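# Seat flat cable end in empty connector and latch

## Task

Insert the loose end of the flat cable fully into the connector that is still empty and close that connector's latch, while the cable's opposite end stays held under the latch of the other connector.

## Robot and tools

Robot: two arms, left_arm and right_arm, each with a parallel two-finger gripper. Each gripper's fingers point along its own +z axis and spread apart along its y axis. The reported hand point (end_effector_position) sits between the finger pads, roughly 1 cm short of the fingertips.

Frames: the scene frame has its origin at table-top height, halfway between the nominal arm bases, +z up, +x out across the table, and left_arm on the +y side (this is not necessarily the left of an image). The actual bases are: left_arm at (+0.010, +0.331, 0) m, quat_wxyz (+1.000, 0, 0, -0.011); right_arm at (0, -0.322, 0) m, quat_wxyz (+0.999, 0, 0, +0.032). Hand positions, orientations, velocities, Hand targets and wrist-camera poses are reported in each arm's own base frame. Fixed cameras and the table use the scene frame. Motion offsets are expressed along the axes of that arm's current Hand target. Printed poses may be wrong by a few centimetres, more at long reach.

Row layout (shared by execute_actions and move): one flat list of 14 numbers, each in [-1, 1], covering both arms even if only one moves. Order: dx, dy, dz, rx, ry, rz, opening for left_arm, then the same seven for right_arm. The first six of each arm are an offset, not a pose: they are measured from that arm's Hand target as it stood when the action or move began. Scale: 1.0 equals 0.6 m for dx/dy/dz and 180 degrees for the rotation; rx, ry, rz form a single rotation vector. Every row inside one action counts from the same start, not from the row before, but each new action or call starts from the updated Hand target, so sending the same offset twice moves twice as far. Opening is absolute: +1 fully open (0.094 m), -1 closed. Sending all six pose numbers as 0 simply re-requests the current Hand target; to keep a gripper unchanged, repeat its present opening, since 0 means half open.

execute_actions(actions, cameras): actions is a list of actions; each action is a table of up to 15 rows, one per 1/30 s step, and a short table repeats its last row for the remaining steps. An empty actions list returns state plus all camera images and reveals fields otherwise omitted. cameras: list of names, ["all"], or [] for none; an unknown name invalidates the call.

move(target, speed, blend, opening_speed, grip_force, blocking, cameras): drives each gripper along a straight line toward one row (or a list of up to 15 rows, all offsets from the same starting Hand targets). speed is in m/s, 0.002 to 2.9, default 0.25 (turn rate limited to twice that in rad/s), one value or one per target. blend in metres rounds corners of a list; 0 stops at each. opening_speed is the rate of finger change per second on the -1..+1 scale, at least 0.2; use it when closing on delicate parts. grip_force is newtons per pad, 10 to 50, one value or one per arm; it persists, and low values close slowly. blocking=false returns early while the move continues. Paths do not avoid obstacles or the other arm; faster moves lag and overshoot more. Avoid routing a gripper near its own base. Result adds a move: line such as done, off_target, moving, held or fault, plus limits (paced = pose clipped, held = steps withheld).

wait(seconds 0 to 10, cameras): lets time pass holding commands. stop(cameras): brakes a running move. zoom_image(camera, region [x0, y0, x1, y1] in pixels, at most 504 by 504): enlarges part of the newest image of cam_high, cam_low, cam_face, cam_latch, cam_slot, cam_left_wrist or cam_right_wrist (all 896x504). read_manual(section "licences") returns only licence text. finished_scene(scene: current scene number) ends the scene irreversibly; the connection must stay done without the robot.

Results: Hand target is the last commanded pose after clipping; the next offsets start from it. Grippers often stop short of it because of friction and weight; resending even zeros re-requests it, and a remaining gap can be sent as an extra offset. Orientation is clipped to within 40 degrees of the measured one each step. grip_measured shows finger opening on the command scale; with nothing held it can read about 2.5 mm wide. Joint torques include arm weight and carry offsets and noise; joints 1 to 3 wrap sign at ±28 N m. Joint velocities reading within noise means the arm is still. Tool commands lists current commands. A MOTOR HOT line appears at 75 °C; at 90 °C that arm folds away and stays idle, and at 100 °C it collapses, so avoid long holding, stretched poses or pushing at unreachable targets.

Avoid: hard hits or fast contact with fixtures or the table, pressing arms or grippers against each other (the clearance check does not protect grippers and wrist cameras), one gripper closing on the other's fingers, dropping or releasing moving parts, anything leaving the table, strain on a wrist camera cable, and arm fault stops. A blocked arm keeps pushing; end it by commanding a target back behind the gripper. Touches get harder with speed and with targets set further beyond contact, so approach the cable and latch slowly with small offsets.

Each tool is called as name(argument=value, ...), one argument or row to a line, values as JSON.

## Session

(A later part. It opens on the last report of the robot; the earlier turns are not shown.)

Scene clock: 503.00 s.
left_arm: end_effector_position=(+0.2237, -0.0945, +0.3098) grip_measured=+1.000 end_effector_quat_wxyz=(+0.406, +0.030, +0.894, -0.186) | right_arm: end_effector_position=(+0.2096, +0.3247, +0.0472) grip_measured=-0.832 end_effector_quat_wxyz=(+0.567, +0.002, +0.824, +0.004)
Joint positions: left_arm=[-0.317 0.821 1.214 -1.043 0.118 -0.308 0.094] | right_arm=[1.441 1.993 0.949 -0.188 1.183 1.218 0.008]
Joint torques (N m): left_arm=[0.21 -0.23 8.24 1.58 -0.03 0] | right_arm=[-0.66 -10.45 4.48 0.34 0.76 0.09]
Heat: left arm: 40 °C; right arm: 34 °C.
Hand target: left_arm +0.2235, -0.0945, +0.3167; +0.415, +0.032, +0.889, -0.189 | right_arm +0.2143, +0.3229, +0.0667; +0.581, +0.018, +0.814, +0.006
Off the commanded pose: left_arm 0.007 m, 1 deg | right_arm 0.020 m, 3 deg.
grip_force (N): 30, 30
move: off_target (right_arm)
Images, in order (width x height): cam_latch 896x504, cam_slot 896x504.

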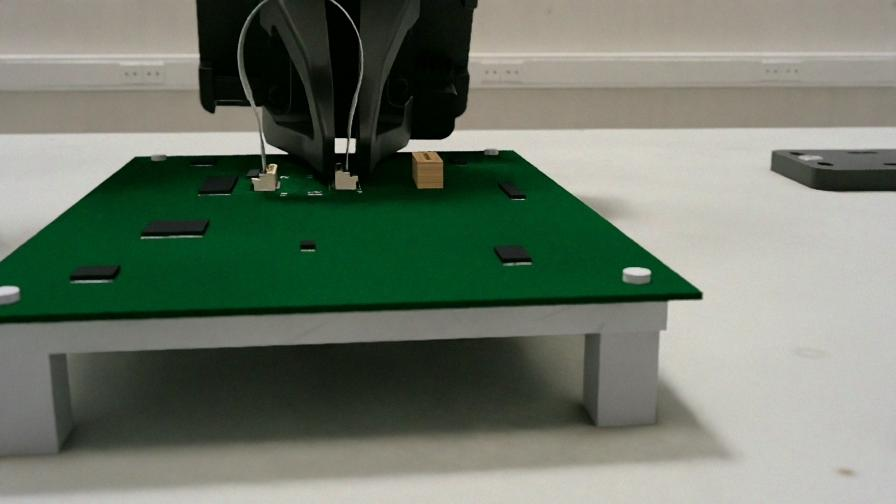

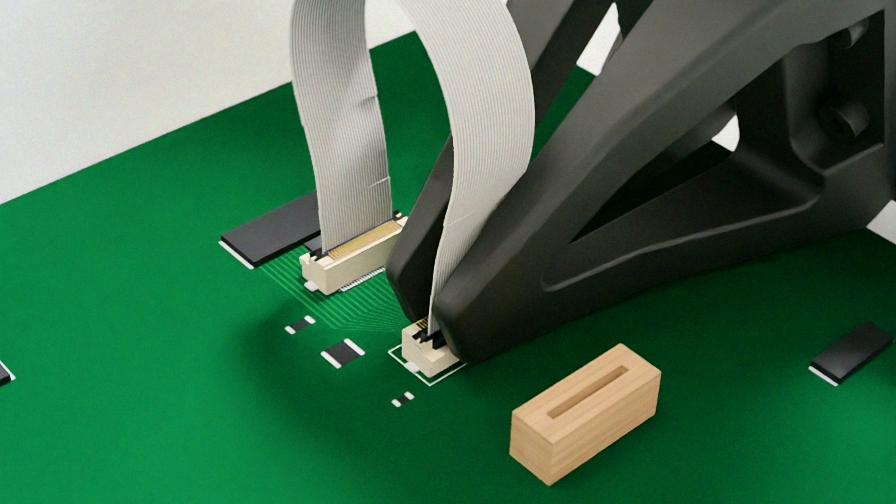

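move(
  target=[0,0,0,0,0,0,1,-0.0142,0.0005,-0.0048,0,0,0,-0.83],
  speed=0.05,
  cameras=["cam_latch","cam_slot"],
)

zoom_image(
  camera="cam_latch",
  region=[320, 135, 376, 199],
)

zoom_image(
  camera="cam_slot",
  region=[380, 270, 540, 390],
)

Scene clock: 506.13 s.
left_arm: end_effector_position=(+0.2237, -0.0945, +0.3098) grip_measured=+1.000 end_effector_quat_wxyz=(+0.406, +0.030, +0.894, -0.186) | right_arm: end_effector_position=(+0.2090, +0.3209, +0.0537) grip_measured=-0.832 end_effector_quat_wxyz=(+0.565, -0.005, +0.825, -0.005)
Joint positions: left_arm=[-0.317 0.821 1.214 -1.043 0.118 -0.308 0.094] | right_arm=[1.441 1.968 0.954 -0.243 1.181 1.218 0.008]
Joint torques (N m): left_arm=[0.16 -0.29 8.28 1.55 -0.02 0] | right_arm=[-0.66 -10.33 5.19 0.45 0.79 0.12]
Heat: left arm: 40 °C; right arm: 34 °C.
Hand target: left_arm +0.2235, -0.0945, +0.3167; +0.415, +0.032, +0.889, -0.189 | right_arm +0.2144, +0.3229, +0.0758; +0.581, +0.018, +0.813, +0.006
Off the commanded pose: left_arm 0.007 m, 1 deg | right_arm 0.023 m, 4 deg.
grip_force (N): 30, 30
move: off_target (right_arm)
Images, in order (width x height): cam_latch 896x504, cam_slot 896x504.

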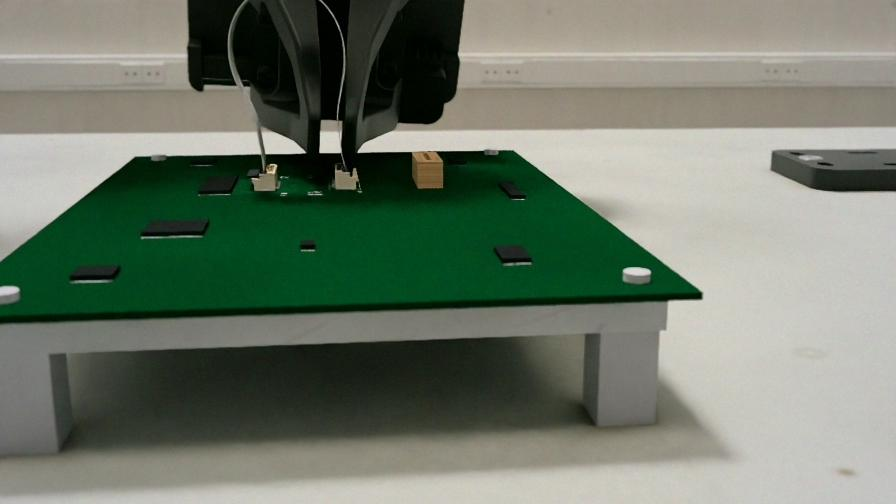

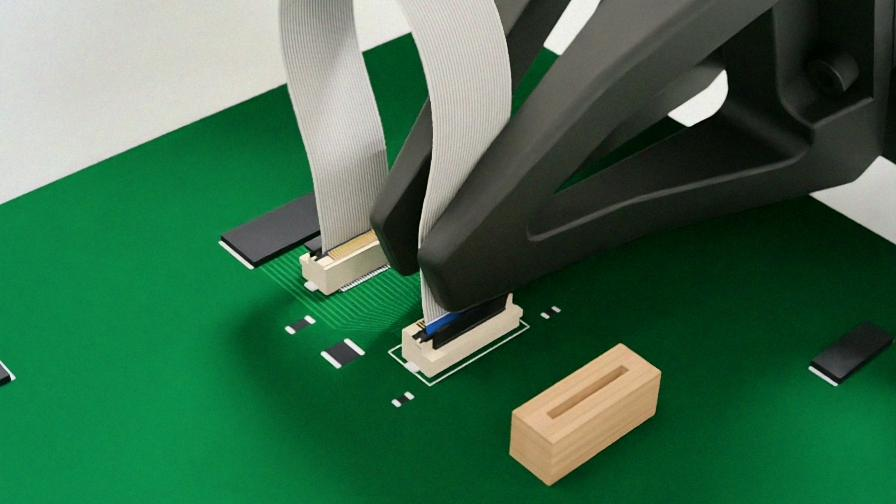

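Scaled by 7.875 from the camera's 896x504 image, which has a finer 1280x720 frame.

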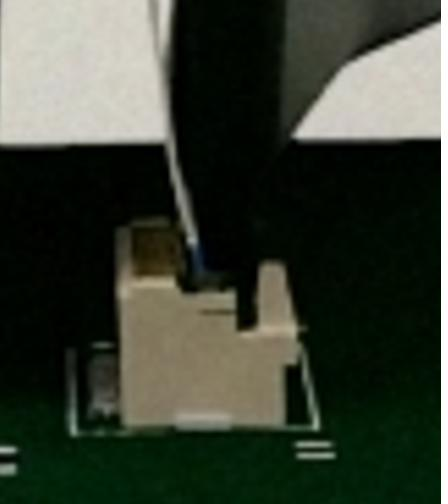

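Scaled by 3.150 from the camera's 896x504 image, which has a finer 1280x720 frame.

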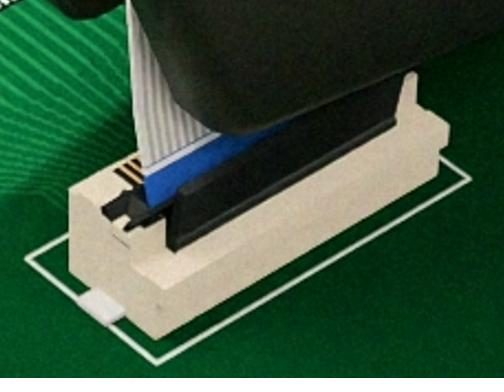

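move(
  target=[0,0,0,0,0,0,1,0.0098,0.0097,0.0031,0,0,0,-0.83],
  speed=0.04,
  cameras=["cam_latch","cam_slot"],
)

zoom_image(
  camera="cam_latch",
  region=[320, 135, 376, 199],
)

zoom_image(
  camera="cam_slot",
  region=[380, 270, 540, 390],
)

Scene clock: 512.00 s.
left_arm: end_effector_position=(+0.2237, -0.0945, +0.3098) grip_measured=+1.000 end_effector_quat_wxyz=(+0.406, +0.030, +0.894, -0.186) | right_arm: end_effector_position=(+0.2098, +0.3271, +0.0586) grip_measured=-0.832 end_effector_quat_wxyz=(+0.566, +0.001, +0.824, +0.002)
Joint positions: left_arm=[-0.317 0.821 1.214 -1.043 0.118 -0.308 0.094] | right_arm=[1.441 1.968 0.976 -0.246 1.181 1.219 0.008]
Joint torques (N m): left_arm=[0.02 -0.23 8.34 1.57 -0.03 0.03] | right_arm=[-0.43 -7.86 5.23 0.57 0.78 0.16]
Heat: left arm: 40 °C; right arm: 34 °C.
Hand target: left_arm +0.2235, -0.0945, +0.3167; +0.415, +0.032, +0.889, -0.189 | right_arm +0.2144, +0.3288, +0.0698; +0.581, +0.018, +0.813, +0.006
Off the commanded pose: left_arm 0.007 m, 1 deg | right_arm 0.012 m, 3 deg.
grip_force (N): 30, 30
move: off_target (right_arm)
Images, in order (width x height): cam_latch 896x504, cam_slot 896x504.

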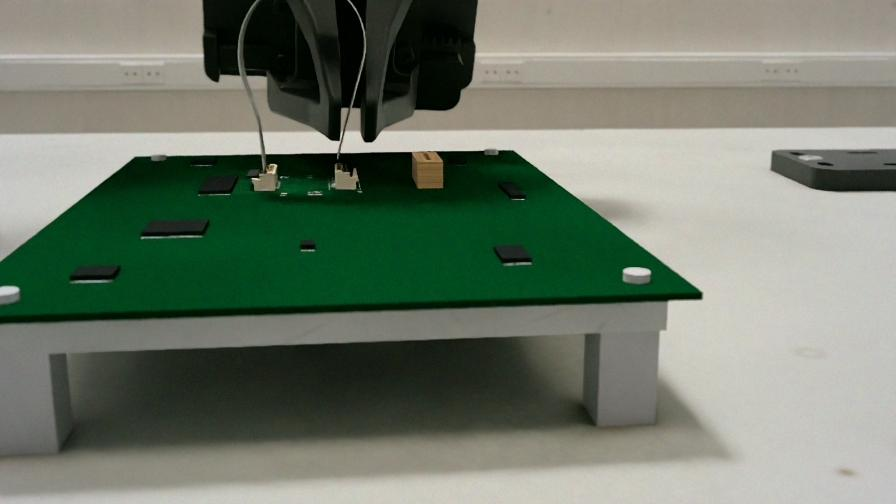

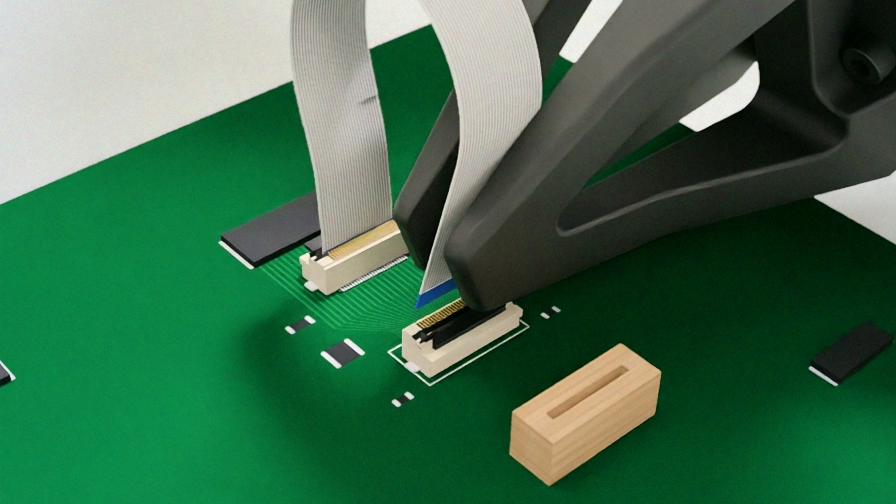

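Scaled by 7.875 from the camera's 896x504 image, which has a finer 1280x720 frame.

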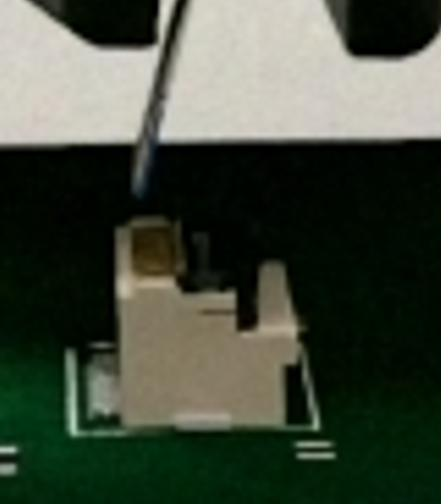

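Scaled by 3.150 from the camera's 896x504 image, which has a finer 1280x720 frame.

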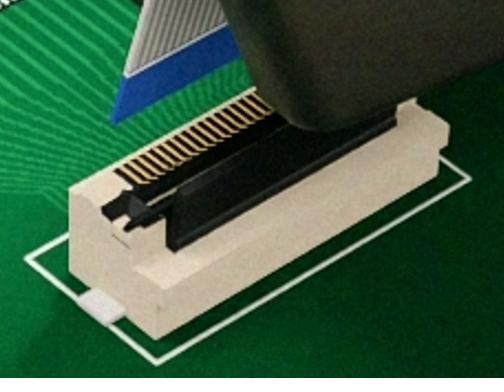

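move(
  target=[0,0,0,0,0,0,1,0,0,0,0,0,0,-1],
  speed=0.04,
  cameras=["cam_latch","cam_slot","cam_face"],
)

zoom_image(
  camera="cam_latch",
  region=[320, 135, 376, 199],
)

zoom_image(
  camera="cam_slot",
  region=[380, 270, 540, 390],
)

zoom_image(
  camera="cam_face",
  region=[430, 170, 530, 250],
)

Scene clock: 515.30 s.
left_arm: end_effector_position=(+0.2237, -0.0945, +0.3098) grip_measured=+1.000 end_effector_quat_wxyz=(+0.406, +0.030, +0.894, -0.186) | right_arm: end_effector_position=(+0.2098, +0.3271, +0.0586) grip_measured=-0.989 end_effector_quat_wxyz=(+0.566, +0.001, +0.824, +0.003)
Joint positions: left_arm=[-0.317 0.821 1.214 -1.043 0.118 -0.308 0.094] | right_arm=[1.441 1.968 0.976 -0.246 1.181 1.22 0]
Joint torques (N m): left_arm=[0.1 -0.2 8.31 1.59 0 0.05] | right_arm=[-0.42 -7.86 5.23 0.57 0.79 0.15]
Heat: left arm: 40 °C; right arm: 34 °C.
Hand target: left_arm +0.2235, -0.0945, +0.3167; +0.415, +0.032, +0.889, -0.189 | right_arm +0.2144, +0.3288, +0.0698; +0.581, +0.018, +0.813, +0.006
Off the commanded pose: left_arm 0.007 m, 1 deg | right_arm 0.012 m, 3 deg.
grip_force (N): 30, 30
move: off_target (right_arm)
Images, in order (width x height): cam_face 896x504, cam_latch 896x504, cam_slot 896x504.

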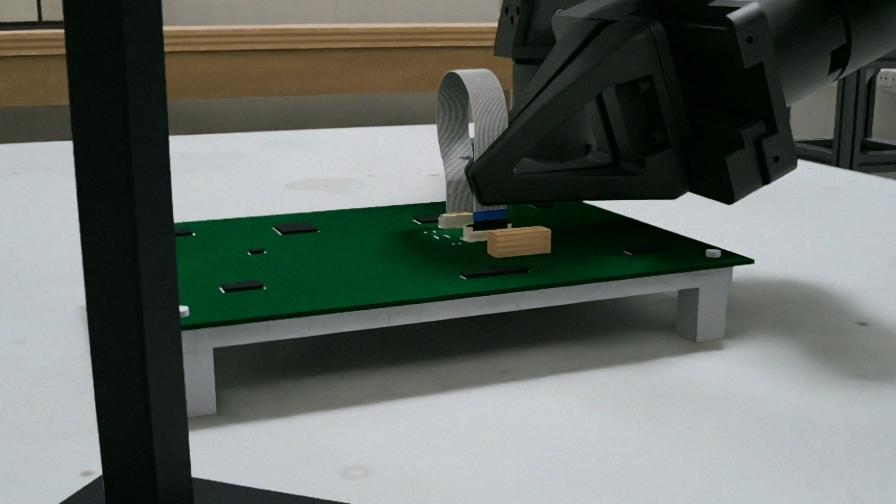

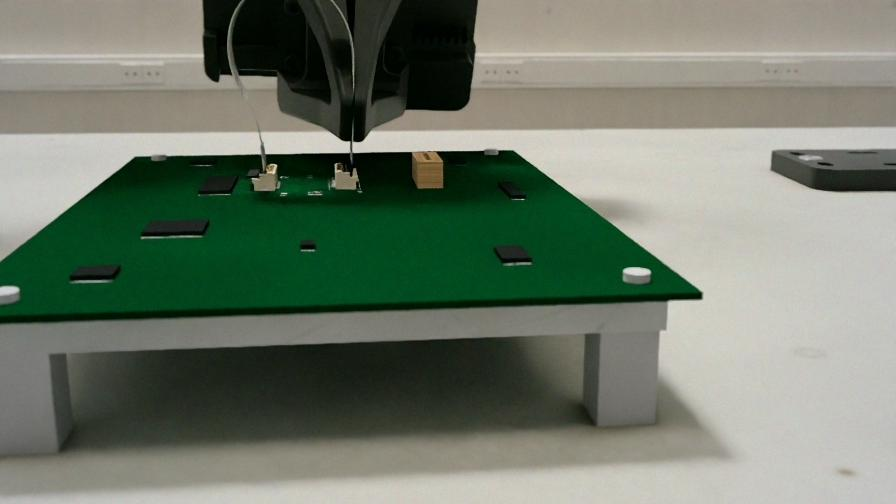

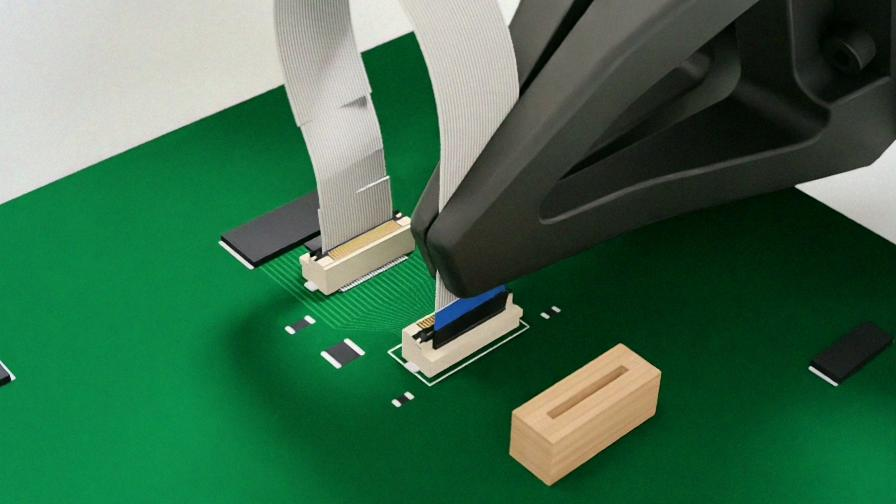

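Scaled by 7.875 from the camera's 896x504 image, which has a finer 1280x720 frame.

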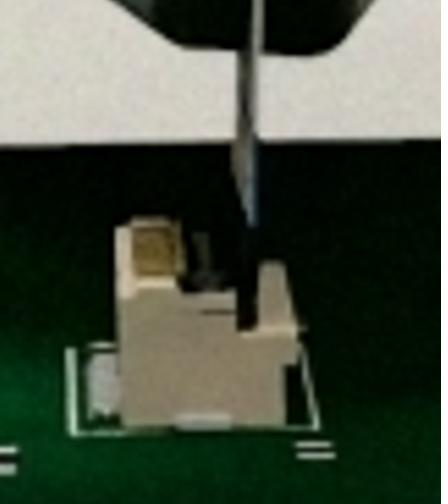

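Scaled by 3.150 from the camera's 896x504 image, which has a finer 1280x720 frame.

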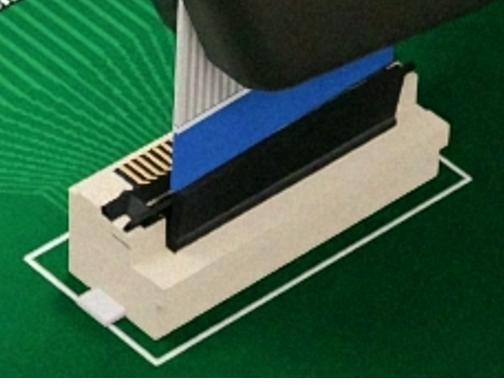

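Scaled by 5.040 from the camera's 896x504 image, which has a finer 1280x720 frame.

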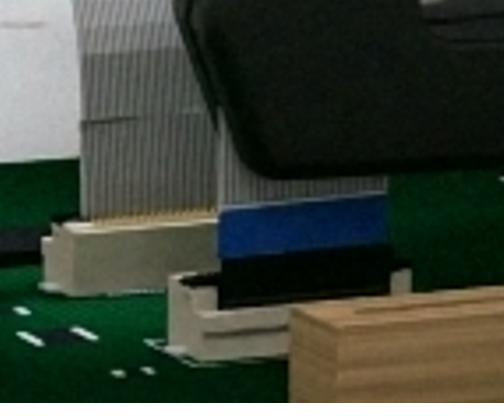

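move(
  target=[
    [0,0,0,0,0,0,1,-0.0346,0.0011,-0.0118,0,0,0,-1],
    [0,0,0,0,0,0,1,-0.0241,0.0109,0.0035,0,0,0,-1],
    [0,0,0,0,0,0,1,0.0093,-0.0054,-0.003,0,0,0,-1],
    [0,0,0,0,0,0,1,0.0188,-0.0057,0.0002,0,0,0,-1],
  ],
  speed=0.04,
  blend=[0.004,0,0.003,0],
  cameras=["cam_latch","cam_slot","cam_face"],
)

zoom_image(
  camera="cam_latch",
  region=[320, 135, 376, 199],
)

zoom_image(
  camera="cam_slot",
  region=[380, 270, 540, 390],
)

zoom_image(
  camera="cam_face",
  region=[430, 170, 530, 250],
)

Scene clock: 524.27 s.
left_arm: end_effector_position=(+0.2237, -0.0945, +0.3098) grip_measured=+1.000 end_effector_quat_wxyz=(+0.406, +0.030, +0.894, -0.186) | right_arm: end_effector_position=(+0.2100, +0.3259, +0.0568) grip_measured=-0.989 end_effector_quat_wxyz=(+0.566, +0.008, +0.825, +0.001)
Joint positions: left_arm=[-0.317 0.821 1.214 -1.043 0.118 -0.308 0.094] | right_arm=[1.441 1.977 0.984 -0.269 1.183 1.251 0]
Joint torques (N m): left_arm=[0.09 -0.28 8.42 1.58 -0.02 0.03] | right_arm=[0.46 -6.86 3.17 0.83 0.8 0.16]
Heat: left arm: 40 °C; right arm: 35 °C.
Hand target: left_arm +0.2235, -0.0945, +0.3167; +0.415, +0.032, +0.889, -0.189 | right_arm +0.2107, +0.3259, +0.0589; +0.581, +0.018, +0.814, +0.006
Off the commanded pose: left_arm 0.007 m, 1 deg | right_arm 0.002 m, 3 deg.
grip_force (N): 30, 30
move: off_target (right_arm)
Images, in order (width x height): cam_face 896x504, cam_latch 896x504, cam_slot 896x504.

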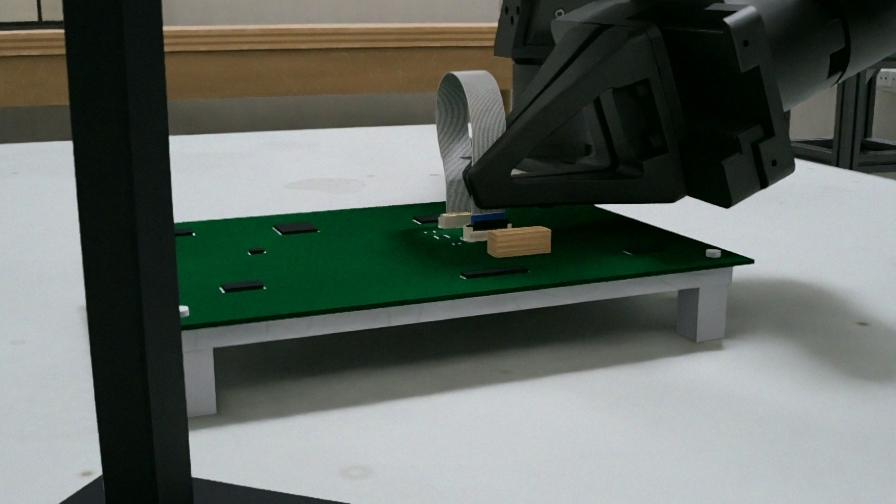

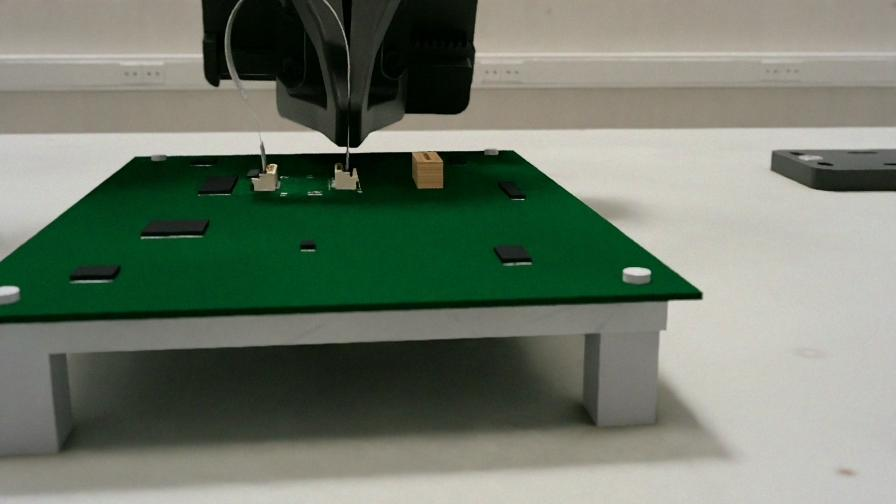

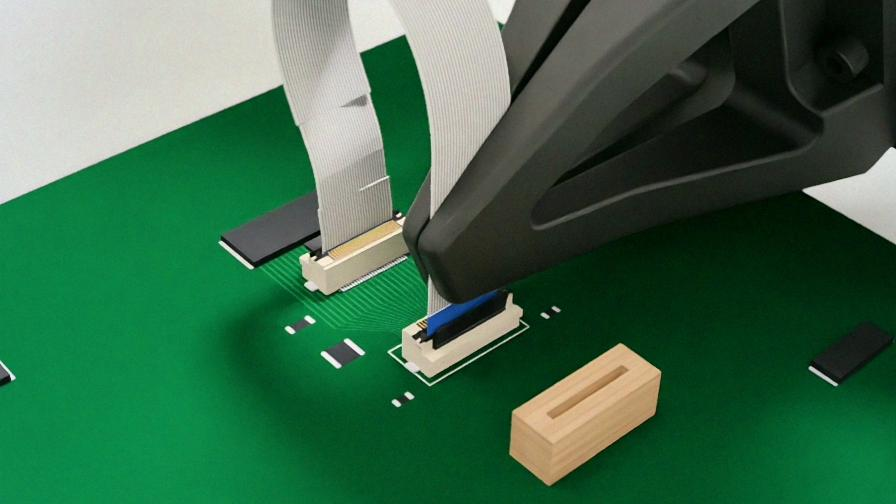

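Scaled by 7.875 from the camera's 896x504 image, which has a finer 1280x720 frame.

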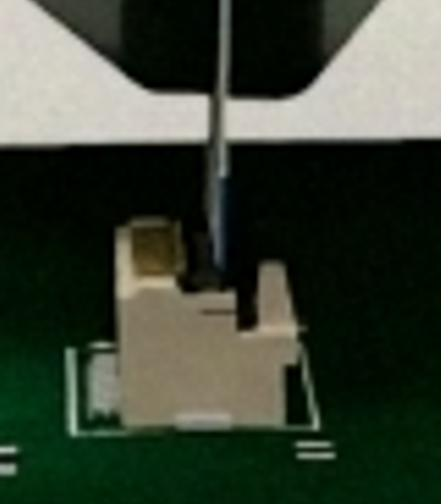

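Scaled by 3.150 from the camera's 896x504 image, which has a finer 1280x720 frame.

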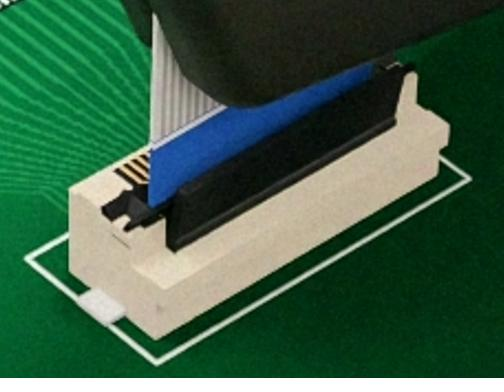

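Scaled by 5.040 from the camera's 896x504 image, which has a finer 1280x720 frame.

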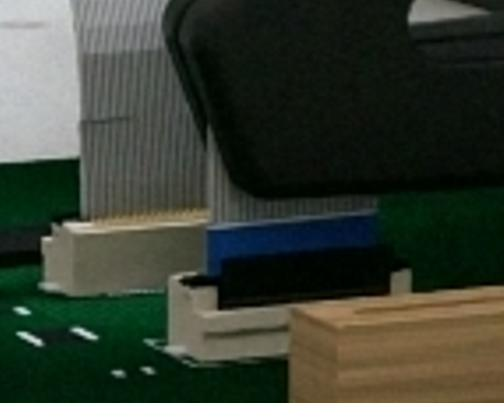

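move(
  target=[0,0,0,0,0,0,1,0.0063,-0.0012,0.0022,0,0,0,-1],
  speed=0.03,
  cameras=["cam_latch","cam_slot","cam_face"],
)

zoom_image(
  camera="cam_latch",
  region=[320, 135, 376, 199],
)

zoom_image(
  camera="cam_slot",
  region=[380, 270, 540, 390],
)

zoom_image(
  camera="cam_face",
  region=[430, 170, 530, 250],
)

Scene clock: 526.83 s.
left_arm: end_effector_position=(+0.2237, -0.0945, +0.3098) grip_measured=+1.000 end_effector_quat_wxyz=(+0.406, +0.030, +0.894, -0.186) | right_arm: end_effector_position=(+0.2105, +0.3263, +0.0556) grip_measured=-0.989 end_effector_quat_wxyz=(+0.568, +0.011, +0.823, +0.005)
Joint positions: left_arm=[-0.317 0.821 1.214 -1.043 0.118 -0.308 0.094] | right_arm=[1.441 1.983 0.979 -0.249 1.189 1.252 0]
Joint torques (N m): left_arm=[0.06 -0.25 8.31 1.58 -0.02 0.03] | right_arm=[0.43 -6.61 2.96 0.83 0.75 0.13]
Heat: left arm: 40 °C; right arm: 35 °C.
Hand target: left_arm +0.2235, -0.0945, +0.3167; +0.415, +0.032, +0.889, -0.189 | right_arm +0.2108, +0.3253, +0.0549; +0.581, +0.018, +0.814, +0.006
Off the commanded pose: left_arm 0.007 m, 1 deg | right_arm 0.001 m, 2 deg.
grip_force (N): 30, 30
move: done
Images, in order (width x height): cam_face 896x504, cam_latch 896x504, cam_slot 896x504.

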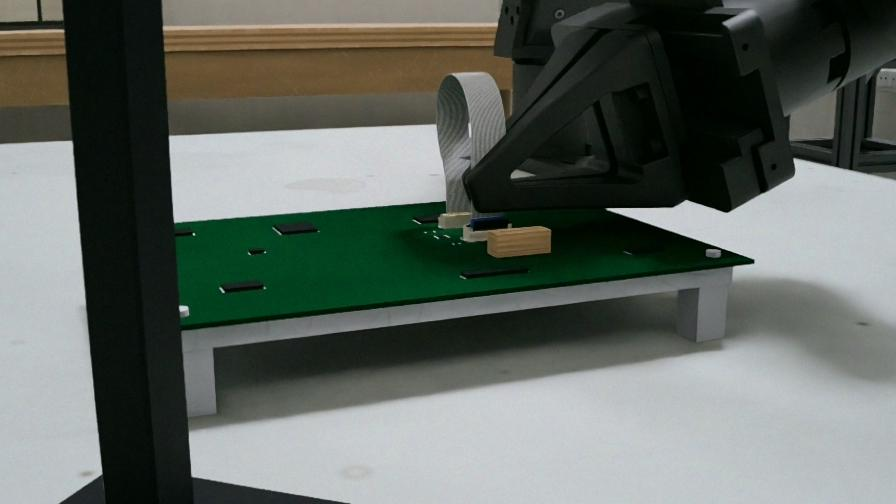

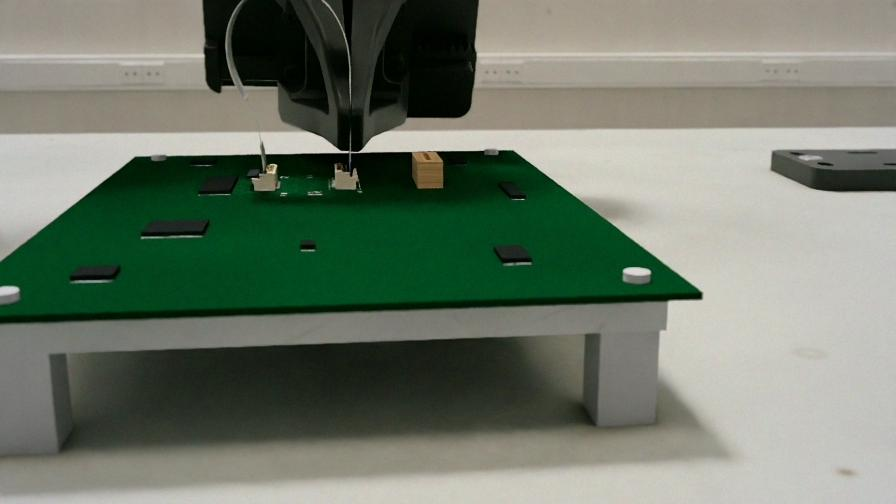

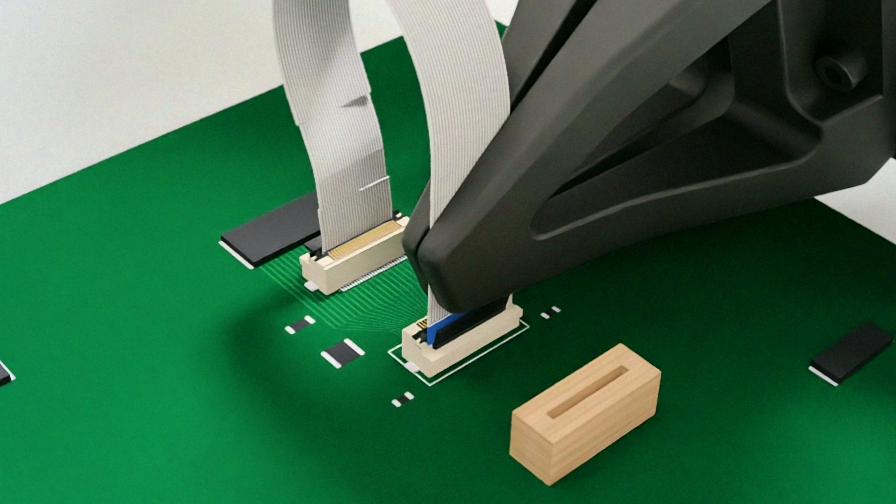

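Scaled by 7.875 from the camera's 896x504 image, which has a finer 1280x720 frame.

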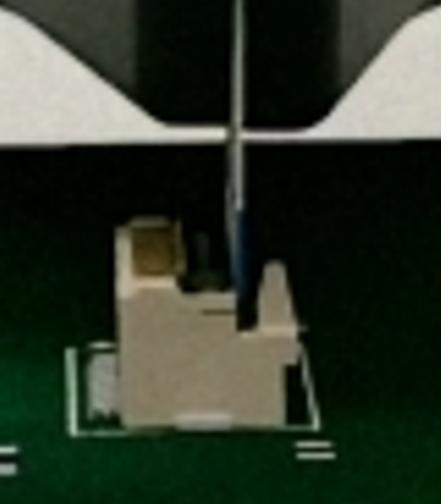

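Scaled by 3.150 from the camera's 896x504 image, which has a finer 1280x720 frame.

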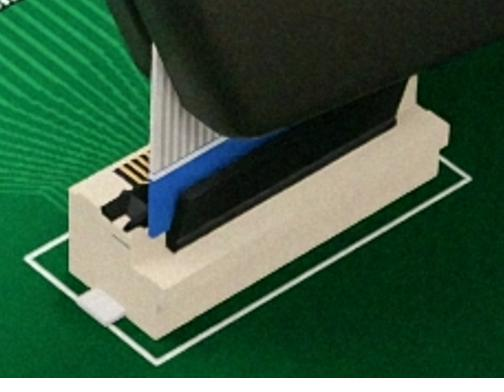

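Scaled by 5.040 from the camera's 896x504 image, which has a finer 1280x720 frame.

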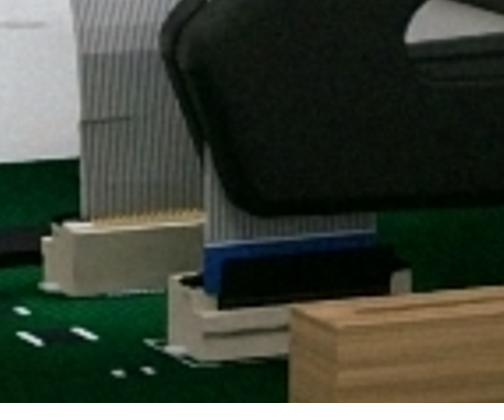

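move(
  target=[
    [0,0,0,0,0,0,1,-0.0394,0.0013,-0.0134,0,0,0,-1],
    [0,0,0,0,0,0,1,-0.0436,0.0166,0.0025,0,0,0,-1],
    [0,0,0,0,0,0,1,-0.0102,0.0003,-0.004,0,0,0,-1],
    [0,0,0,0,0,0,1,-0.0007,0,-0.0008,0,0,0,-1],
  ],
  speed=0.04,
  blend=[0.004,0,0.003,0],
  cameras=["cam_latch","cam_slot","cam_face"],
)

zoom_image(
  camera="cam_latch",
  region=[320, 135, 376, 199],
)

zoom_image(
  camera="cam_slot",
  region=[380, 270, 540, 390],
)

zoom_image(
  camera="cam_face",
  region=[430, 170, 530, 250],
)

Scene clock: 532.67 s.
left_arm: end_effector_position=(+0.2237, -0.0945, +0.3098) grip_measured=+1.000 end_effector_quat_wxyz=(+0.406, +0.030, +0.894, -0.186) | right_arm: end_effector_position=(+0.2097, +0.3260, +0.0560) grip_measured=-0.989 end_effector_quat_wxyz=(+0.568, +0.009, +0.823, +0.003)
Joint positions: left_arm=[-0.317 0.821 1.214 -1.043 0.118 -0.308 0.094] | right_arm=[1.443 1.981 0.98 -0.258 1.189 1.252 0]
Joint torques (N m): left_arm=[0.09 -0.25 8.18 1.6 0 0] | right_arm=[0.28 -6.57 3.04 0.87 0.74 0.16]
Heat: left arm: 40 °C; right arm: 35 °C.
Hand target: left_arm +0.2235, -0.0945, +0.3167; +0.415, +0.032, +0.889, -0.189 | right_arm +0.2105, +0.3253, +0.0555; +0.581, +0.018, +0.813, +0.006
Off the commanded pose: left_arm 0.007 m, 1 deg | right_arm 0.001 m, 2 deg.
grip_force (N): 30, 30
move: done
Images, in order (width x height): cam_face 896x504, cam_latch 896x504, cam_slot 896x504.

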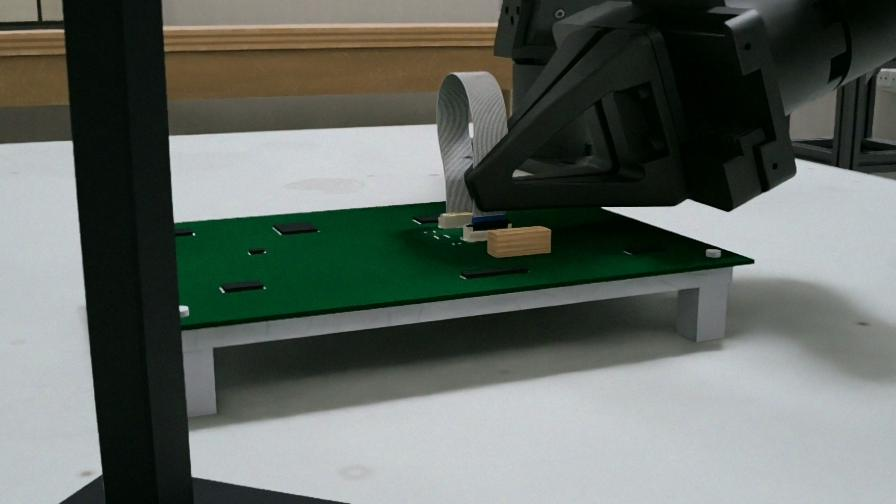

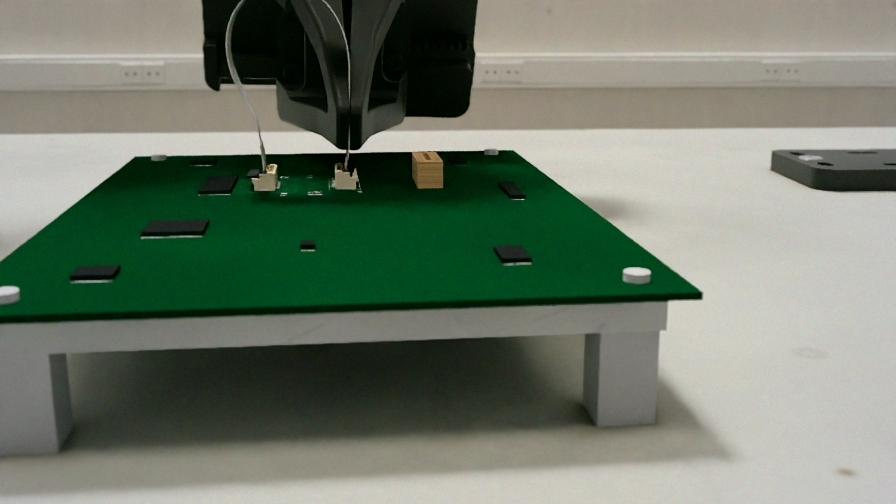

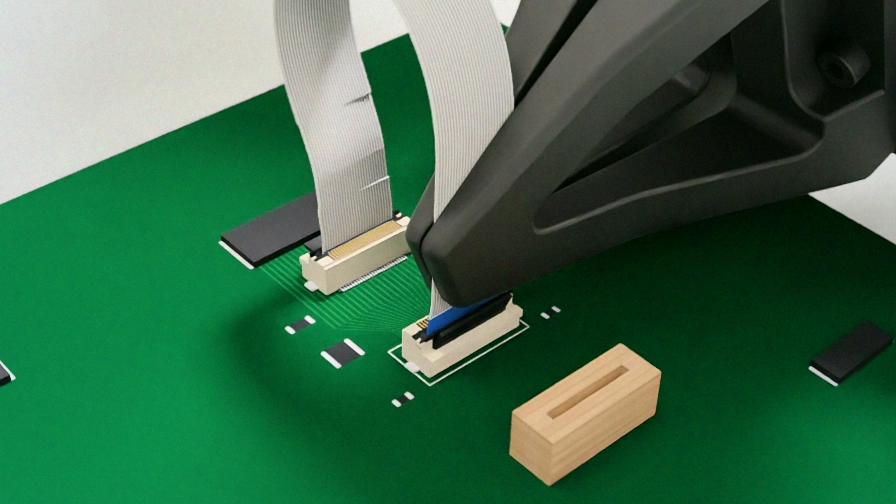

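Scaled by 7.875 from the camera's 896x504 image, which has a finer 1280x720 frame.

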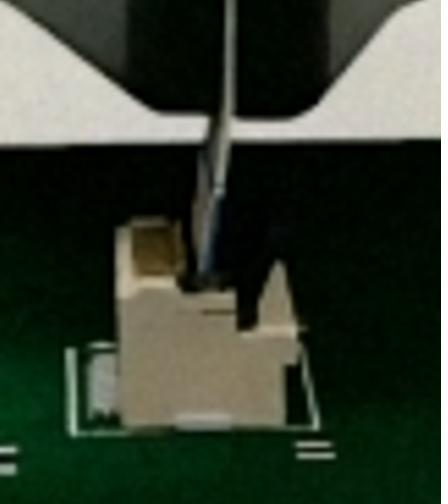

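Scaled by 3.150 from the camera's 896x504 image, which has a finer 1280x720 frame.

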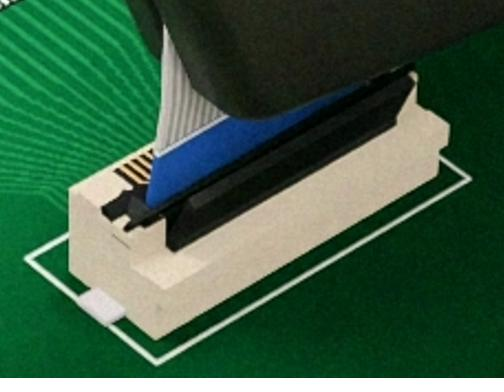

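Scaled by 5.040 from the camera's 896x504 image, which has a finer 1280x720 frame.

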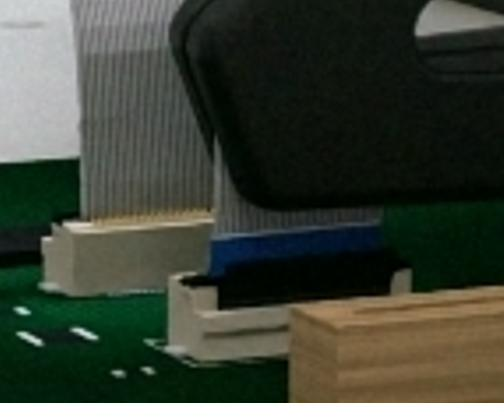

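move(
  target=[0,0,0,0,0,0,1,0.0047,-0.0018,0.0016,0,0,0,-1],
  speed=0.03,
  cameras=["cam_latch","cam_slot","cam_face"],
)

zoom_image(
  camera="cam_latch",
  region=[320, 135, 376, 199],
)

zoom_image(
  camera="cam_slot",
  region=[380, 270, 540, 390],
)

zoom_image(
  camera="cam_face",
  region=[430, 170, 530, 250],
)

Scene clock: 535.87 s.
left_arm: end_effector_position=(+0.2237, -0.0945, +0.3098) grip_measured=+1.000 end_effector_quat_wxyz=(+0.406, +0.030, +0.894, -0.186) | right_arm: end_effector_position=(+0.2096, +0.3263, +0.0557) grip_measured=-0.989 end_effector_quat_wxyz=(+0.572, +0.012, +0.820, +0.007)
Joint positions: left_arm=[-0.317 0.821 1.214 -1.043 0.118 -0.308 0.094] | right_arm=[1.445 1.984 0.974 -0.239 1.197 1.253 0]
Joint torques (N m): left_arm=[0.13 -0.38 8.39 1.6 -0.04 0.03] | right_arm=[0.13 -6.37 2.86 0.84 0.68 0.14]
Heat: left arm: 40 °C; right arm: 35 °C.
Hand target: left_arm +0.2235, -0.0945, +0.3167; +0.415, +0.032, +0.889, -0.189 | right_arm +0.2104, +0.3243, +0.0524; +0.581, +0.018, +0.813, +0.006
Off the commanded pose: left_arm 0.007 m, 1 deg | right_arm 0.004 m, 2 deg.
grip_force (N): 30, 30
move: done
Images, in order (width x height): cam_face 896x504, cam_latch 896x504, cam_slot 896x504.

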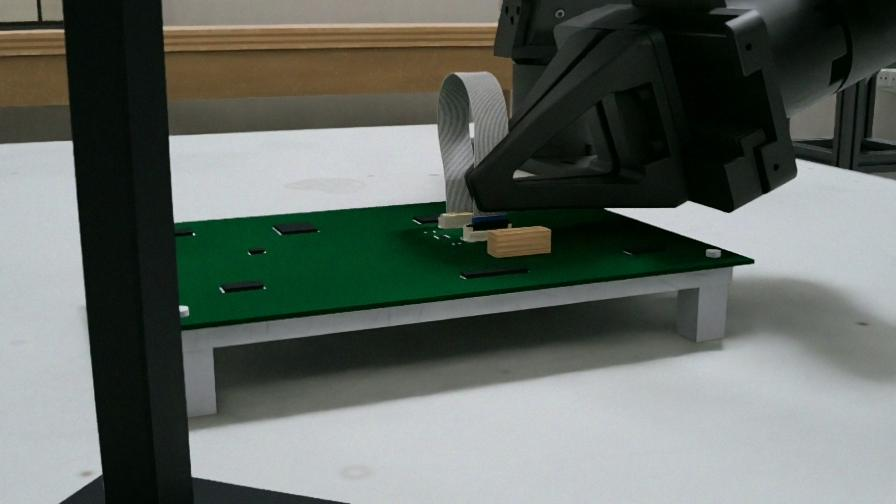

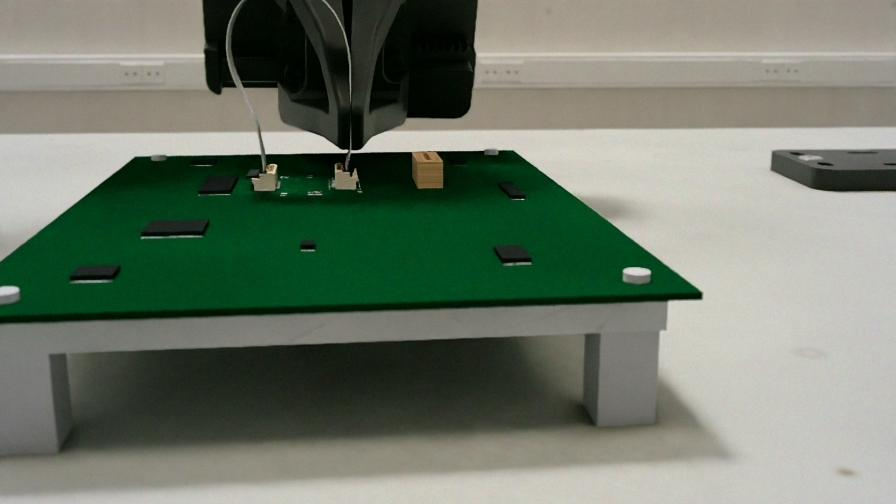

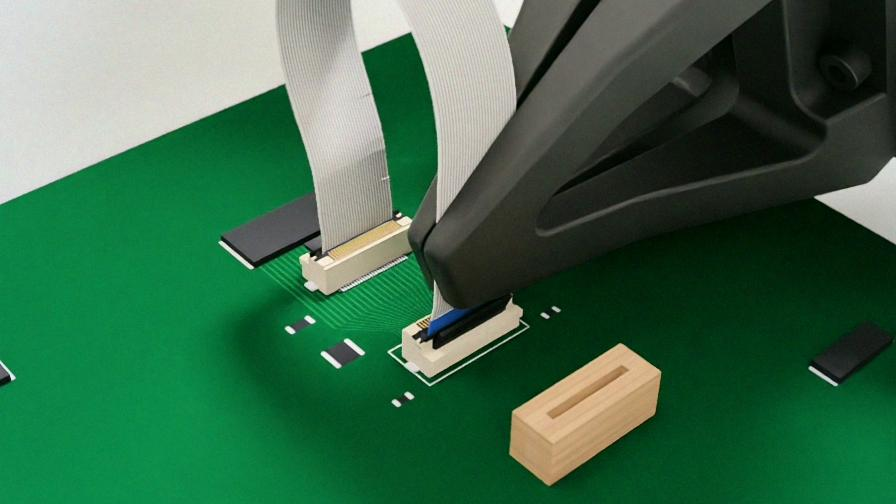

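Scaled by 7.875 from the camera's 896x504 image, which has a finer 1280x720 frame.

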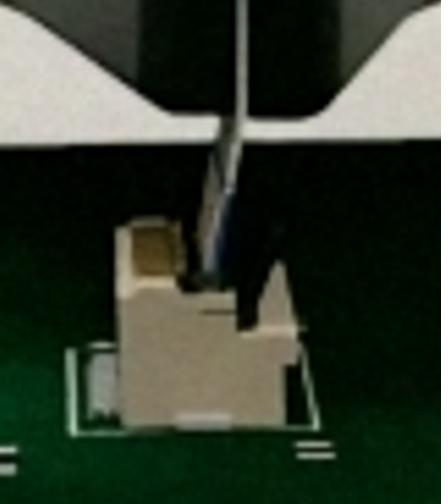

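Scaled by 3.150 from the camera's 896x504 image, which has a finer 1280x720 frame.

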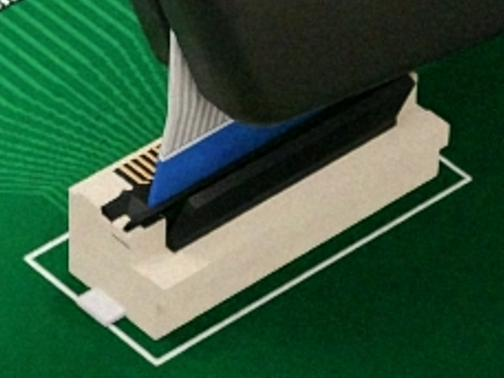

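Scaled by 5.040 from the camera's 896x504 image, which has a finer 1280x720 frame.

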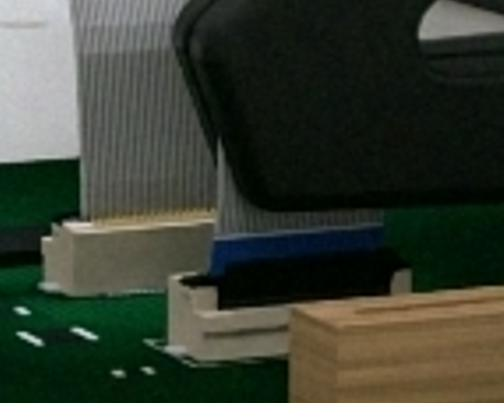

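move(
  target=[0,0,0,0,0,0,1,-0.0001,-0.0033,0,0,0,0,-1],
  speed=0.03,
  cameras=["cam_latch"],
)

zoom_image(
  camera="cam_latch",
  region=[320, 135, 376, 199],
)

Scene clock: 539.13 s.
left_arm: end_effector_position=(+0.2237, -0.0945, +0.3098) grip_measured=+1.000 end_effector_quat_wxyz=(+0.406, +0.030, +0.894, -0.186) | right_arm: end_effector_position=(+0.2094, +0.3248, +0.0555) grip_measured=-0.989 end_effector_quat_wxyz=(+0.575, +0.012, +0.818, +0.006)
Joint positions: left_arm=[-0.317 0.821 1.214 -1.043 0.118 -0.308 0.094] | right_arm=[1.446 1.984 0.966 -0.23 1.206 1.253 0]
Joint torques (N m): left_arm=[0.18 -0.29 8.17 1.56 -0.01 0.03] | right_arm=[-0.05 -6.74 2.7 0.8 0.62 0.11]
Heat: left arm: 40 °C; right arm: 35 °C.
Hand target: left_arm +0.2235, -0.0945, +0.3167; +0.415, +0.032, +0.889, -0.189 | right_arm +0.2103, +0.3223, +0.0524; +0.581, +0.018, +0.813, +0.006
Off the commanded pose: left_arm 0.007 m, 1 deg | right_arm 0.004 m, 1 deg.
grip_force (N): 30, 30
move: done
Images, in order (width x height): cam_latch 896x504.

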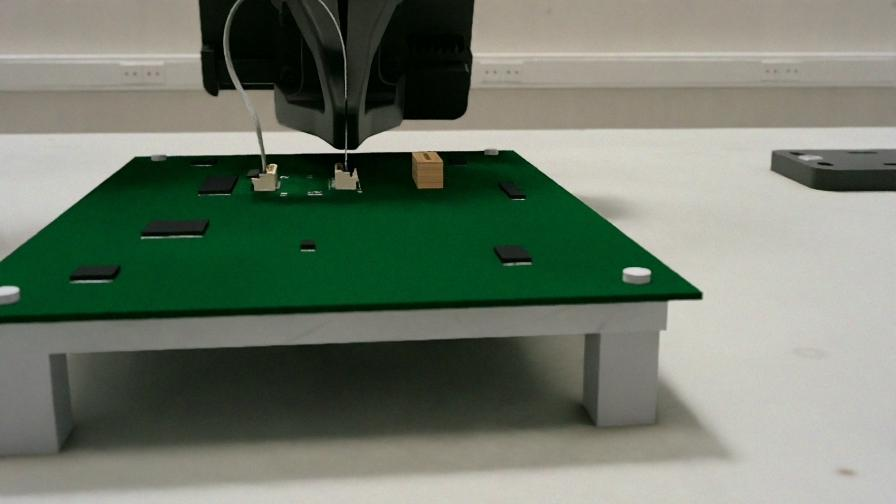

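Scaled by 7.875 from the camera's 896x504 image, which has a finer 1280x720 frame.

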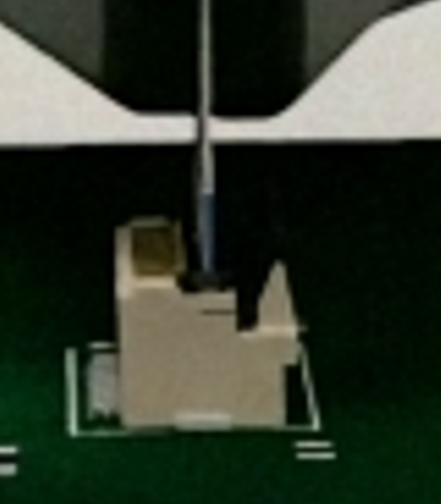

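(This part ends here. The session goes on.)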